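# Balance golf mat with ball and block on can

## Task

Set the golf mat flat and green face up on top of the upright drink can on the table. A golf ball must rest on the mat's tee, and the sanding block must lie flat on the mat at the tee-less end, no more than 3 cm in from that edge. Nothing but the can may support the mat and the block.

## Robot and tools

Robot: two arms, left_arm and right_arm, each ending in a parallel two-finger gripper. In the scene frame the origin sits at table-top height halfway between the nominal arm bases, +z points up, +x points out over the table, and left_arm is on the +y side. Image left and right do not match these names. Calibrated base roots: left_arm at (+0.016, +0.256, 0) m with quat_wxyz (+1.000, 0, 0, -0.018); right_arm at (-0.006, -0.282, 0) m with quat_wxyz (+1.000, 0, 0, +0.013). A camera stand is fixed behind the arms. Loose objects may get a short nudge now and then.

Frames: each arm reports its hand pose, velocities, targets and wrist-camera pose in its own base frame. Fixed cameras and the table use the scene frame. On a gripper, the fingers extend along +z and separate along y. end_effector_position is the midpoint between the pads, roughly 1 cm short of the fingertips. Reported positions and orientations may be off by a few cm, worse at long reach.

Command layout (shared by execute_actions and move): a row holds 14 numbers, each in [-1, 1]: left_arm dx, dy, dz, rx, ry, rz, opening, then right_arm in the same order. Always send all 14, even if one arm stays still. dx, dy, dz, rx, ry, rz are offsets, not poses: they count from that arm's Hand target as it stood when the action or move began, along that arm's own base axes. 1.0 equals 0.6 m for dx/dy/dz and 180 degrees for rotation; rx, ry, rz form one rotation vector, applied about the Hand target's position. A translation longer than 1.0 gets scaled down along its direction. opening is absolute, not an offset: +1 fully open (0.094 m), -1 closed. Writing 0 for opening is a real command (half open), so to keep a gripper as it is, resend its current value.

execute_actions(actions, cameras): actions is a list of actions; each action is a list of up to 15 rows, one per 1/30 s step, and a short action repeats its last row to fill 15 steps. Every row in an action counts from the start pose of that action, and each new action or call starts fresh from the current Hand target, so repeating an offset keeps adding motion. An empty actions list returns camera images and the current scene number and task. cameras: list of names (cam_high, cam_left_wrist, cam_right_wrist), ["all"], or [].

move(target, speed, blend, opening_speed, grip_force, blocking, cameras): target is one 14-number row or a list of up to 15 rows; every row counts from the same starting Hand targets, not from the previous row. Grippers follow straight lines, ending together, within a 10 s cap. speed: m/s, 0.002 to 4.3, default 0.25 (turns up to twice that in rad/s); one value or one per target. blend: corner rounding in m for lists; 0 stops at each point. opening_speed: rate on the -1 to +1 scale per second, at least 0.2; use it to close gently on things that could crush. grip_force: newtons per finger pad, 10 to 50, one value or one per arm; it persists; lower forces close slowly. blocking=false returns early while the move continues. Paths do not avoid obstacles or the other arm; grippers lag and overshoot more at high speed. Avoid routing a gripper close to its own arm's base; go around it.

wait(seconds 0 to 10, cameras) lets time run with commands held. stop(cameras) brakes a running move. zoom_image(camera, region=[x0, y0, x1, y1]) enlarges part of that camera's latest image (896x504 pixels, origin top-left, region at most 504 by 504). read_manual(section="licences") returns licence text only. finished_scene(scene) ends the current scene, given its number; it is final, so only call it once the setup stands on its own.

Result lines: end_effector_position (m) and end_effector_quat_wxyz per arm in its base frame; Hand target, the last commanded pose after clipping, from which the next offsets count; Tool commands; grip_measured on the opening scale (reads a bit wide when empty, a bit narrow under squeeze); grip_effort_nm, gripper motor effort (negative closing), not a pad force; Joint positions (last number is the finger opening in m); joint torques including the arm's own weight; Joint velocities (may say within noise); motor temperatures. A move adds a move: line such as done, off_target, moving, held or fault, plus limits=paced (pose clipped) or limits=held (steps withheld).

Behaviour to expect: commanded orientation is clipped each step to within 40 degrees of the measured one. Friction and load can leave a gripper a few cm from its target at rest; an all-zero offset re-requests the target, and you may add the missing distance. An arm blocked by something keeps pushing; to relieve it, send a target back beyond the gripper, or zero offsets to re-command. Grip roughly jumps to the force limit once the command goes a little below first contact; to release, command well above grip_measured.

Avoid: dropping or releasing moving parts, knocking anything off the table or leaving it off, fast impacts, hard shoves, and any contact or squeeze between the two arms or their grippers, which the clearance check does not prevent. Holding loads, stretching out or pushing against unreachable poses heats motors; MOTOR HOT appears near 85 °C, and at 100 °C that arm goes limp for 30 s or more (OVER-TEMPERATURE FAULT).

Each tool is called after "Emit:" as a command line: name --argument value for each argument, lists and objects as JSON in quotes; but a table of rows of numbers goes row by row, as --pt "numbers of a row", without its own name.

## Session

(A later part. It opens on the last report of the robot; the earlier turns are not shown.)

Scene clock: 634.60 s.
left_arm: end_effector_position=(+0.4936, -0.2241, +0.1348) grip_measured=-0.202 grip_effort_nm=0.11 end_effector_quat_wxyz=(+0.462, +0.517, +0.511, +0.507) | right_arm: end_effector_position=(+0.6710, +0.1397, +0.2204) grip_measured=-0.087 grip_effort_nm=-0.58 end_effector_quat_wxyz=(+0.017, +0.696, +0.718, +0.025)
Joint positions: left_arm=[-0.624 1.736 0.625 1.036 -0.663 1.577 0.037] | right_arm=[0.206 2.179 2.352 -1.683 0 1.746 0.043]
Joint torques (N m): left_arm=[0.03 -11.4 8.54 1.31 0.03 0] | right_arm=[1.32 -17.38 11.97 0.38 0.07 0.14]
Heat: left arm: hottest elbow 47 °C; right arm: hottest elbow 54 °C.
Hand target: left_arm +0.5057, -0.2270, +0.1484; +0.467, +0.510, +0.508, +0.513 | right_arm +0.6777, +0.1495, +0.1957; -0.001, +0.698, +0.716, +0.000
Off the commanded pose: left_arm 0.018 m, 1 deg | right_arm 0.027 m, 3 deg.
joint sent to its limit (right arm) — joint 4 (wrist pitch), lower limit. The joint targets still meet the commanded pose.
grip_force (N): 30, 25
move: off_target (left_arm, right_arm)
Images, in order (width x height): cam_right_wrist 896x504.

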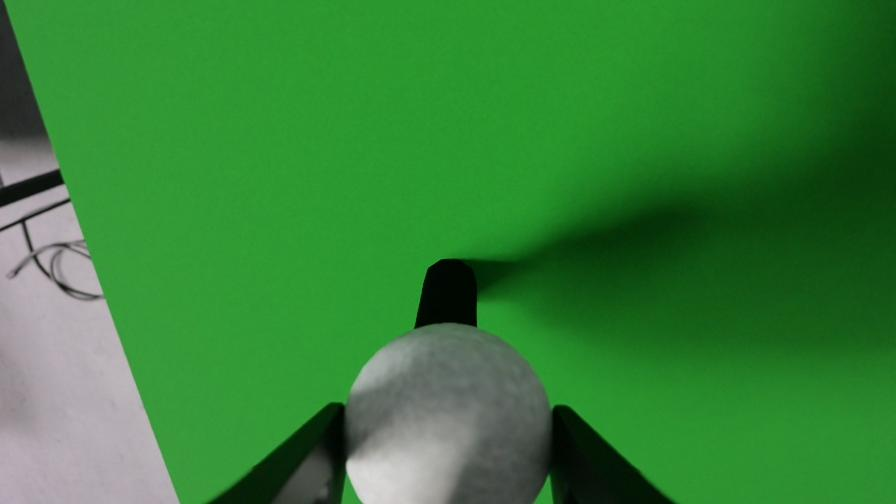

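Emit:
move --target '[0,0,0,0,0,0,-0.2,0,0,0.02,0,0,0,-0.25]' --speed 0.05

Emit:
move --target '[0,0,0,0,0,0,-0.2,0,0,0,0,0,0,0.12]' --speed 0.05 --opening_speed 0.25 --cameras '["all"]'

Emit:
zoom_image --camera "cam_high" --region '[300, 100, 500, 260]'

Scene clock: 637.77 s.
left_arm: end_effector_position=(+0.4936, -0.2241, +0.1348) grip_measured=-0.202 grip_effort_nm=0.10 end_effector_quat_wxyz=(+0.462, +0.517, +0.511, +0.507) | right_arm: end_effector_position=(+0.6710, +0.1397, +0.2207) grip_measured=-0.087 grip_effort_nm=-0.58 end_effector_quat_wxyz=(+0.017, +0.696, +0.718, +0.025)
Joint positions: left_arm=[-0.624 1.736 0.625 1.036 -0.663 1.577 0.037] | right_arm=[0.206 2.179 2.353 -1.683 0 1.746 0.043]
Joint torques (N m): left_arm=[-0.09 -11.69 8.58 1.31 0 -0.02] | right_arm=[1.38 -18.2 12.57 0.44 0.05 0.11]
Heat: left arm: hottest elbow 47 °C; right arm: hottest elbow 54 °C.
Hand target: left_arm +0.5057, -0.2270, +0.1484; +0.467, +0.510, +0.508, +0.513 | right_arm +0.6777, +0.1495, +0.2077; -0.001, +0.698, +0.716, +0.000
Off the commanded pose: left_arm 0.018 m, 1 deg | right_arm 0.018 m, 4 deg.
joint sent to its limit (right arm) — joint 4 (wrist pitch), lower limit. The joint targets are off in orientation, not in position.
grip_force (N): 30, 25
move: off_target (left_arm, right_arm)

Scene clock: 639.53 s.
left_arm: end_effector_position=(+0.4936, -0.2241, +0.1348) grip_measured=-0.202 grip_effort_nm=0.11 end_effector_quat_wxyz=(+0.462, +0.517, +0.511, +0.507) | right_arm: end_effector_position=(+0.6717, +0.1398, +0.2152) grip_measured=+0.116 grip_effort_nm=0.14 end_effector_quat_wxyz=(+0.015, +0.696, +0.718, +0.022)
Joint positions: left_arm=[-0.624 1.736 0.625 1.036 -0.663 1.577 0.037] | right_arm=[0.206 2.188 2.353 -1.683 0 1.746 0.052]
Joint torques (N m): left_arm=[-0.26 -11.93 8.57 1.18 0.02 -0.01] | right_arm=[1.26 -18.9 12.68 0.42 0.05 0.11]
Heat: left arm: hottest elbow 47 °C; right arm: hottest elbow 54 °C.
Hand target: left_arm +0.5057, -0.2270, +0.1484; +0.467, +0.510, +0.508, +0.513 | right_arm +0.6777, +0.1493, +0.2078; -0.001, +0.698, +0.716, +0.000
Off the commanded pose: left_arm 0.018 m, 1 deg | right_arm 0.014 m, 3 deg.
joint sent to its limit (right arm) — joint 4 (wrist pitch), lower limit. The joint targets are off in orientation, not in position.
grip_force (N): 30, 25
move: off_target (left_arm, right_arm)

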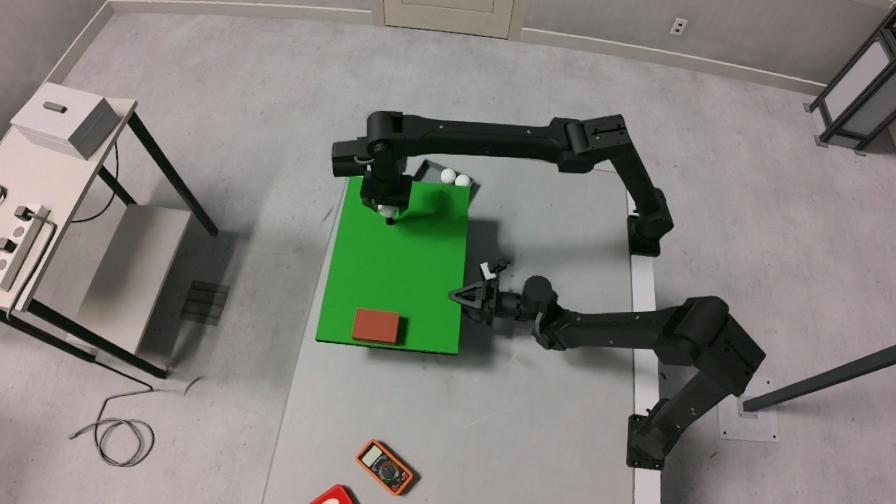

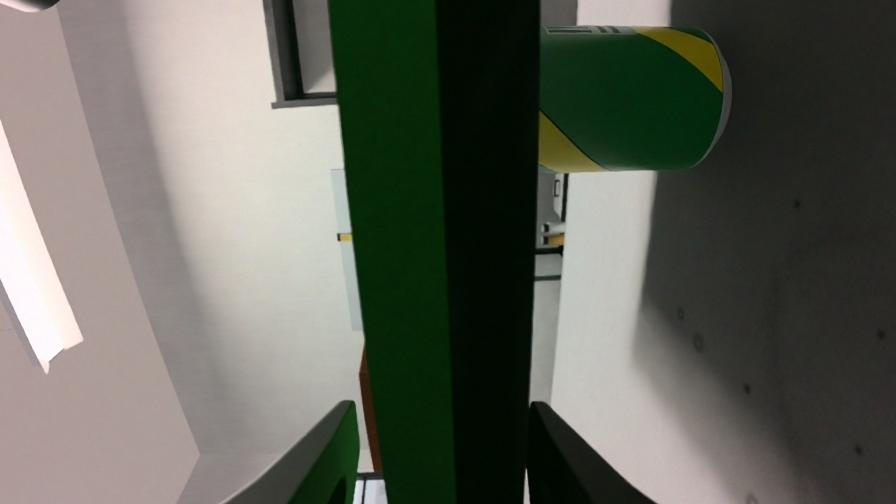

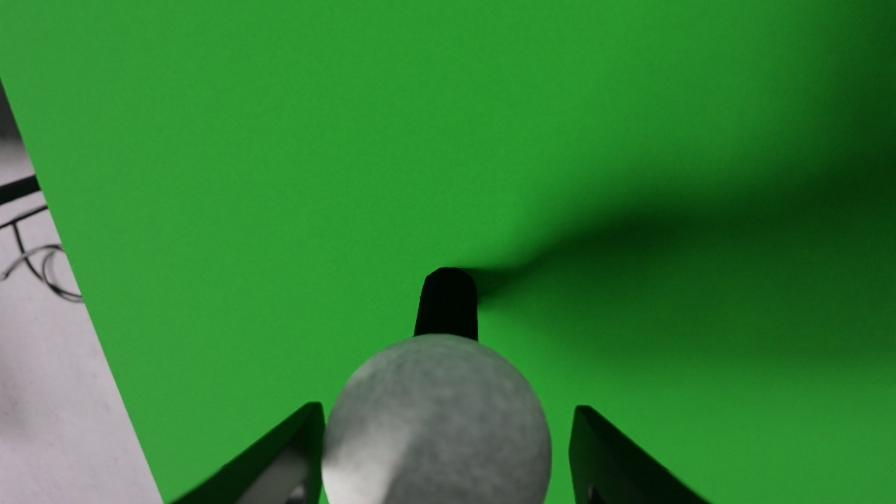

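Scaled by 2.520 from the camera's 896x504 image, which has a finer 1280x720 frame.

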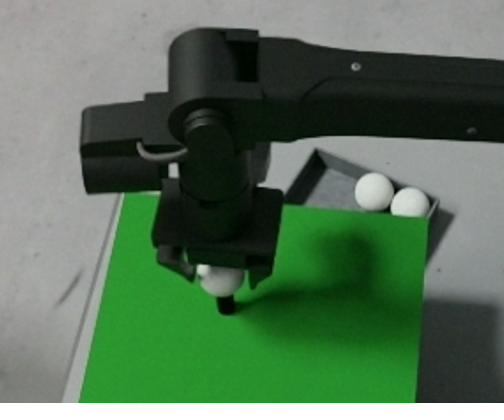

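Emit:
move --target '[0,0,0,0,0,0,-0.2,0,0,0,0,0,0,0.35]' --speed 0.05 --opening_speed 0.25 --cameras '["cam_right_wrist"]'

Scene clock: 643.53 s.
left_arm: end_effector_position=(+0.4936, -0.2241, +0.1348) grip_measured=-0.202 grip_effort_nm=0.11 end_effector_quat_wxyz=(+0.462, +0.517, +0.511, +0.507) | right_arm: end_effector_position=(+0.6717, +0.1398, +0.2152) grip_measured=+0.346 grip_effort_nm=0.14 end_effector_quat_wxyz=(+0.015, +0.696, +0.718, +0.022)
Joint positions: left_arm=[-0.624 1.736 0.625 1.036 -0.663 1.577 0.037] | right_arm=[0.206 2.188 2.353 -1.683 0 1.746 0.063]
Joint torques (N m): left_arm=[0.15 -11.63 8.69 1.35 0.01 0.01] | right_arm=[1.49 -18.73 12.68 0.4 0.03 0.12]
Heat: left arm: hottest elbow 47 °C; right arm: hottest elbow 54 °C.
Hand target: left_arm +0.5057, -0.2270, +0.1484; +0.467, +0.510, +0.508, +0.513 | right_arm +0.6777, +0.1493, +0.2078; -0.001, +0.698, +0.716, +0.000
Off the commanded pose: left_arm 0.018 m, 1 deg | right_arm 0.014 m, 3 deg.
joint sent to its limit (right arm) — joint 4 (wrist pitch), lower limit. The joint targets are off in orientation, not in position.
grip_force (N): 30, 25
move: off_target (left_arm, right_arm)
Images, in order (width x height): cam_right_wrist 896x504.

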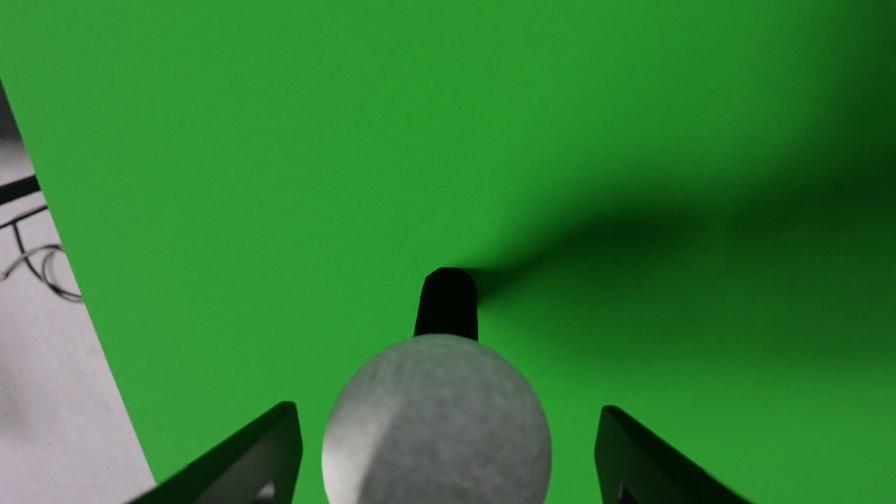

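Emit:
move --pt "0 0 0 0 0 0 -0.2 0 0 0 0 0 0 0.7" --pt "0 0 0 0 0 0 -0.2 0 -0.01 0.17 0 0 0 0.7" --pt "0 0 0 0 0 0 -0.2 -0.1 -0.25 0.2 0 0 0 0.7" --speed 0.1 --opening_speed 0.4 --cameras '["all"]'

Emit:
zoom_image --camera "cam_high" --region '[300, 140, 540, 380]'

Scene clock: 651.37 s.
left_arm: end_effector_position=(+0.4936, -0.2241, +0.1348) grip_measured=-0.202 grip_effort_nm=0.11 end_effector_quat_wxyz=(+0.462, +0.517, +0.511, +0.507) | right_arm: end_effector_position=(+0.6202, +0.0023, +0.3293) grip_measured=+0.697 grip_effort_nm=0.14 end_effector_quat_wxyz=(+0.059, +0.700, +0.709, +0.063)
Joint positions: left_arm=[-0.624 1.736 0.625 1.036 -0.663 1.577 0.037] | right_arm=[0.003 1.907 2.194 -1.683 -0.006 1.562 0.08]
Joint torques (N m): left_arm=[0.21 -11.81 8.68 1.35 0.01 -0.04] | right_arm=[-0.15 -17.79 9.07 0.72 0.17 -0.16]
Heat: left arm: hottest elbow 47 °C; right arm: hottest elbow 53 °C.
Hand target: left_arm +0.5057, -0.2270, +0.1484; +0.467, +0.510, +0.508, +0.513 | right_arm +0.6177, -0.0006, +0.3277; -0.001, +0.698, +0.716, +0.000
Off the commanded pose: left_arm 0.018 m, 1 deg | right_arm 0.004 m, 10 deg.
joint sent to its limit (right arm) — joint 4 (wrist pitch), lower limit. The joint targets are off in orientation, not in position.
grip_force (N): 30, 25
move: off_target (left_arm, right_arm)

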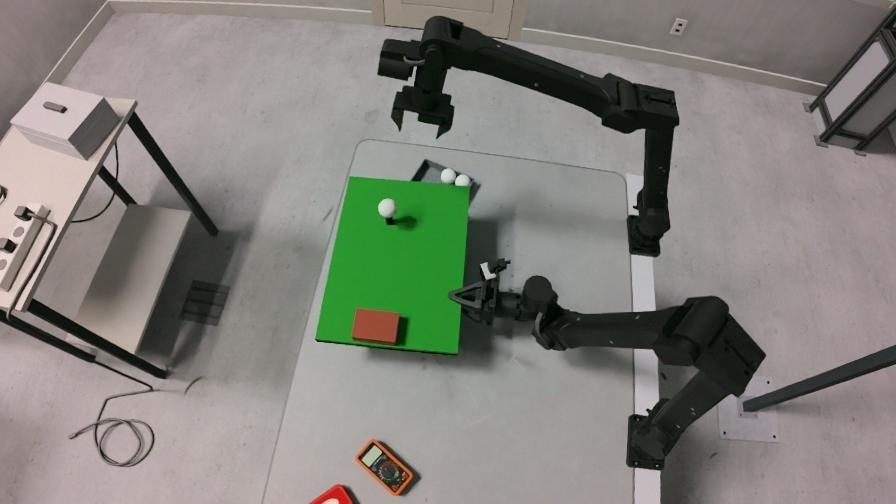

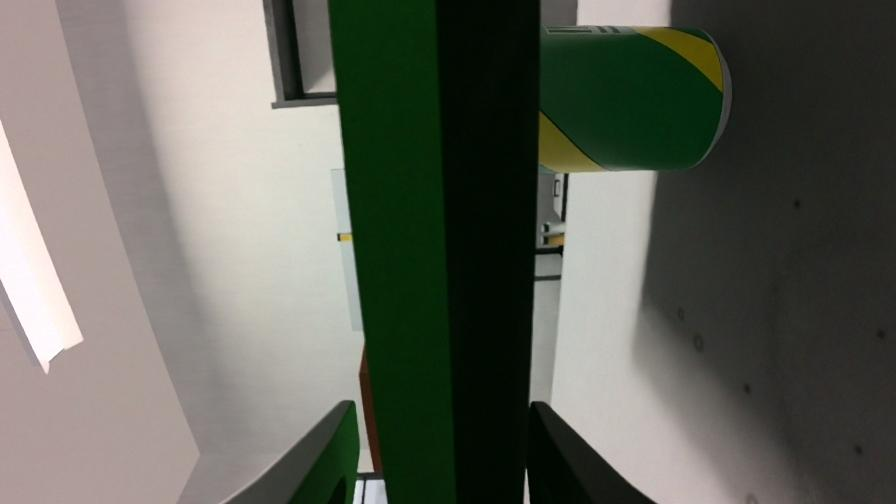

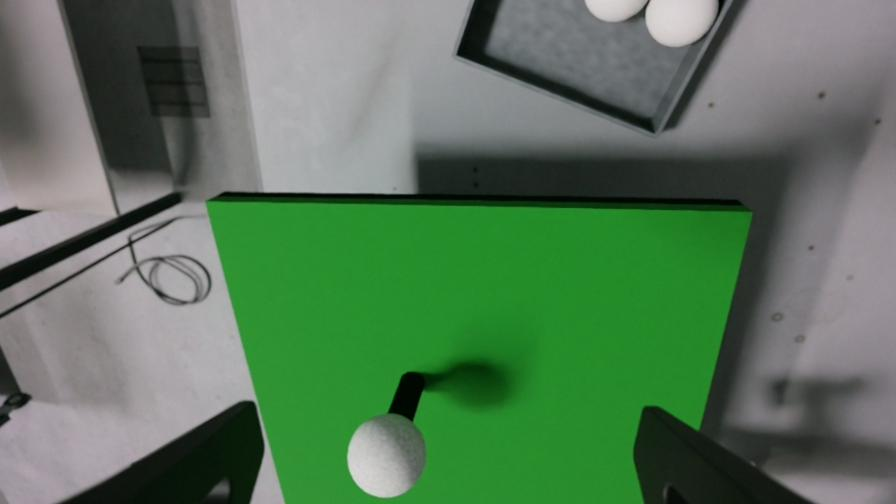

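Scaled by 2.100 from the camera's 896x504 image, which has a finer 1280x720 frame.

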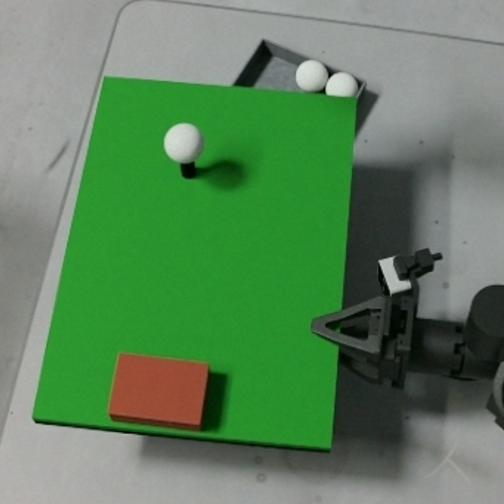

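Emit:
move --target '[0,0,0,0,0,0,0.3,0,0,0,0,0,0,0.7]' --speed 0.05 --opening_speed 0.25 --cameras '["cam_left_wrist"]'

Scene clock: 656.33 s.
left_arm: end_effector_position=(+0.4936, -0.2241, +0.1348) grip_measured=+0.297 grip_effort_nm=0.11 end_effector_quat_wxyz=(+0.462, +0.517, +0.511, +0.507) | right_arm: end_effector_position=(+0.6202, +0.0022, +0.3293) grip_measured=+0.697 grip_effort_nm=0.14 end_effector_quat_wxyz=(+0.060, +0.700, +0.709, +0.063)
Joint positions: left_arm=[-0.624 1.736 0.625 1.036 -0.663 1.577 0.061] | right_arm=[0.003 1.907 2.194 -1.683 -0.006 1.561 0.08]
Joint torques (N m): left_arm=[0.26 -11.81 8.62 1.33 0.01 0] | right_arm=[0.03 -17.67 9.07 0.59 0.19 -0.17]
Heat: left arm: hottest elbow 47 °C; right arm: hottest elbow 53 °C.
Hand target: left_arm +0.5057, -0.2270, +0.1484; +0.467, +0.510, +0.508, +0.513 | right_arm +0.6177, -0.0006, +0.3277; -0.001, +0.698, +0.716, +0.000
Off the commanded pose: left_arm 0.018 m, 1 deg | right_arm 0.004 m, 10 deg.
joint sent to its limit (right arm) — joint 4 (wrist pitch), lower limit. The joint targets are off in orientation, not in position.
grip_force (N): 30, 25
move: off_target (left_arm, right_arm)
Images, in order (width x height): cam_left_wrist 896x504.

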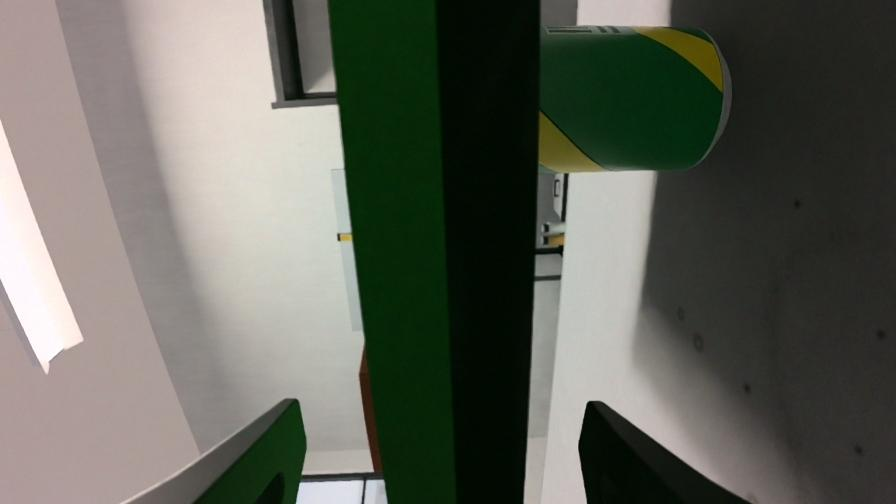

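Emit:
move --pt "-0.2 0 -0.01 0 0 0 0.3 0 0 0 0 0 0 0.7" --speed 0.1 --cameras '["all"]'

Emit:
zoom_image --camera "cam_high" --region '[300, 140, 540, 380]'

Scene clock: 660.67 s.
left_arm: end_effector_position=(+0.3899, -0.2247, +0.1387) grip_measured=+0.298 grip_effort_nm=0.11 end_effector_quat_wxyz=(+0.458, +0.514, +0.510, +0.516) | right_arm: end_effector_position=(+0.6202, +0.0022, +0.3293) grip_measured=+0.697 grip_effort_nm=0.14 end_effector_quat_wxyz=(+0.060, +0.700, +0.709, +0.063)
Joint positions: left_arm=[-0.824 1.603 0.416 1.112 -0.877 1.577 0.061] | right_arm=[0.003 1.907 2.194 -1.683 -0.006 1.561 0.08]
Joint torques (N m): left_arm=[-1.79 -9.11 4.66 2.28 -0.26 -0.14] | right_arm=[-0.38 -17.61 9.01 0.68 0.19 -0.17]
Heat: left arm: hottest elbow 47 °C; right arm: hottest elbow 53 °C.
Hand target: left_arm +0.3856, -0.2270, +0.1423; +0.467, +0.510, +0.508, +0.513 | right_arm +0.6177, -0.0006, +0.3277; -0.001, +0.698, +0.716, +0.000
Off the commanded pose: left_arm 0.006 m, 1 deg | right_arm 0.004 m, 10 deg.
joint sent to its limit (right arm) — joint 4 (wrist pitch), lower limit. The joint targets are off in orientation, not in position.
grip_force (N): 30, 25
move: off_target (right_arm)

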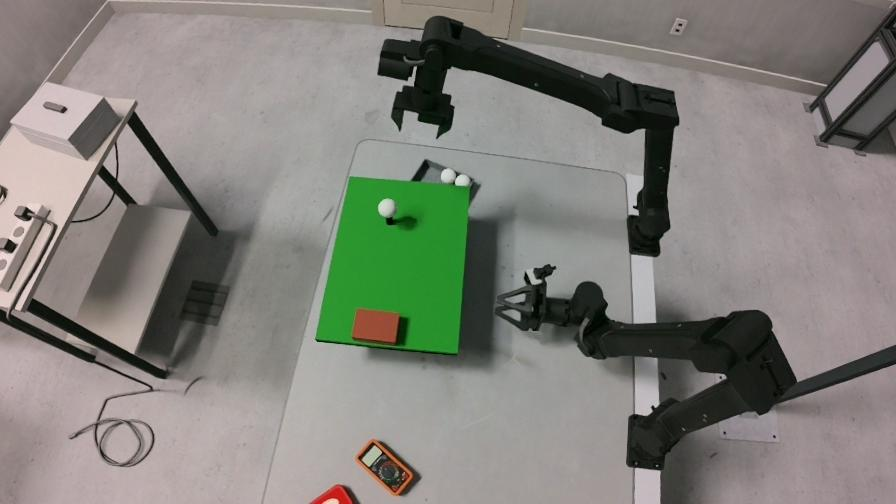

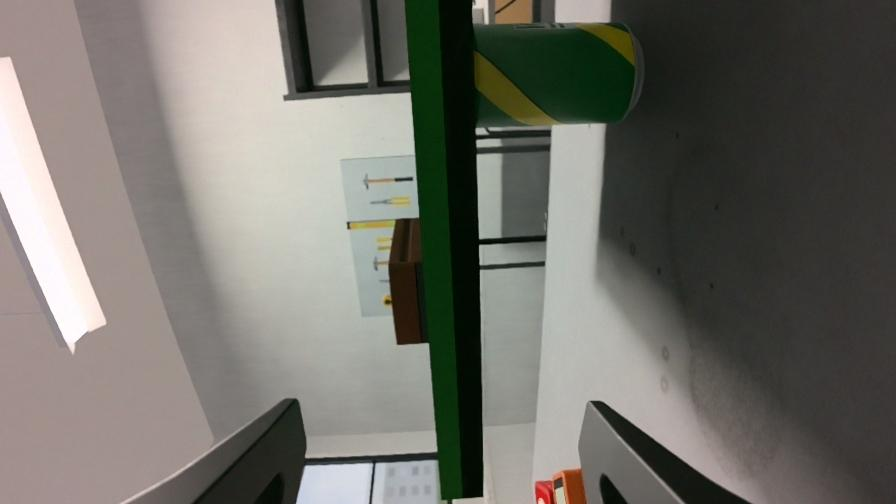

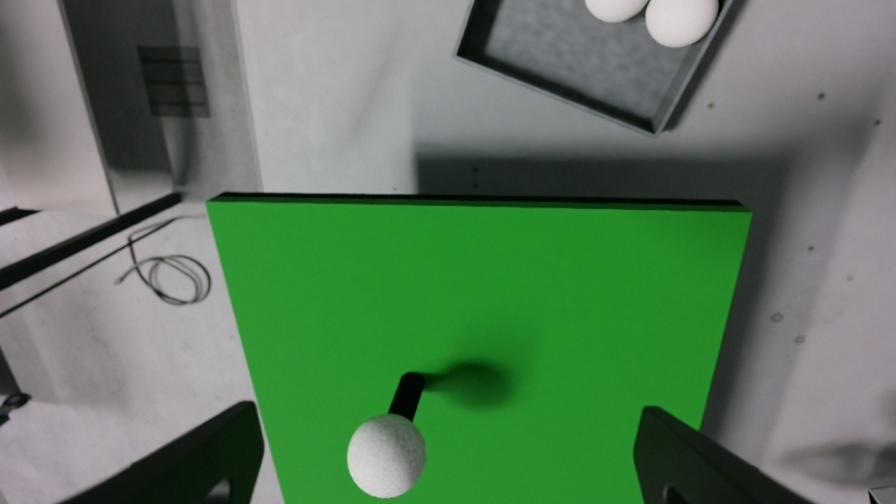

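Scaled by 2.100 from the camera's 896x504 image, which has a finer 1280x720 frame.

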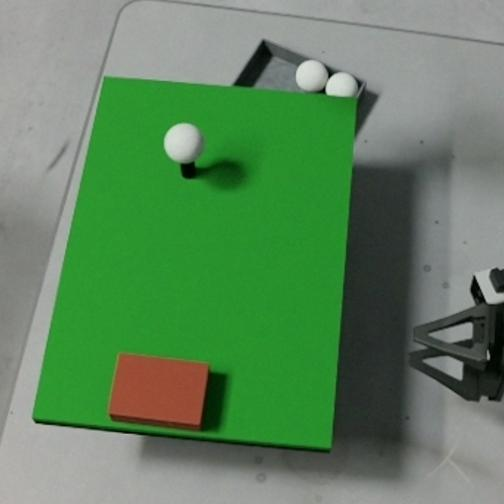

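Solid.

Emit:
finished_scene --scene 1

The scene is finished: the task was done.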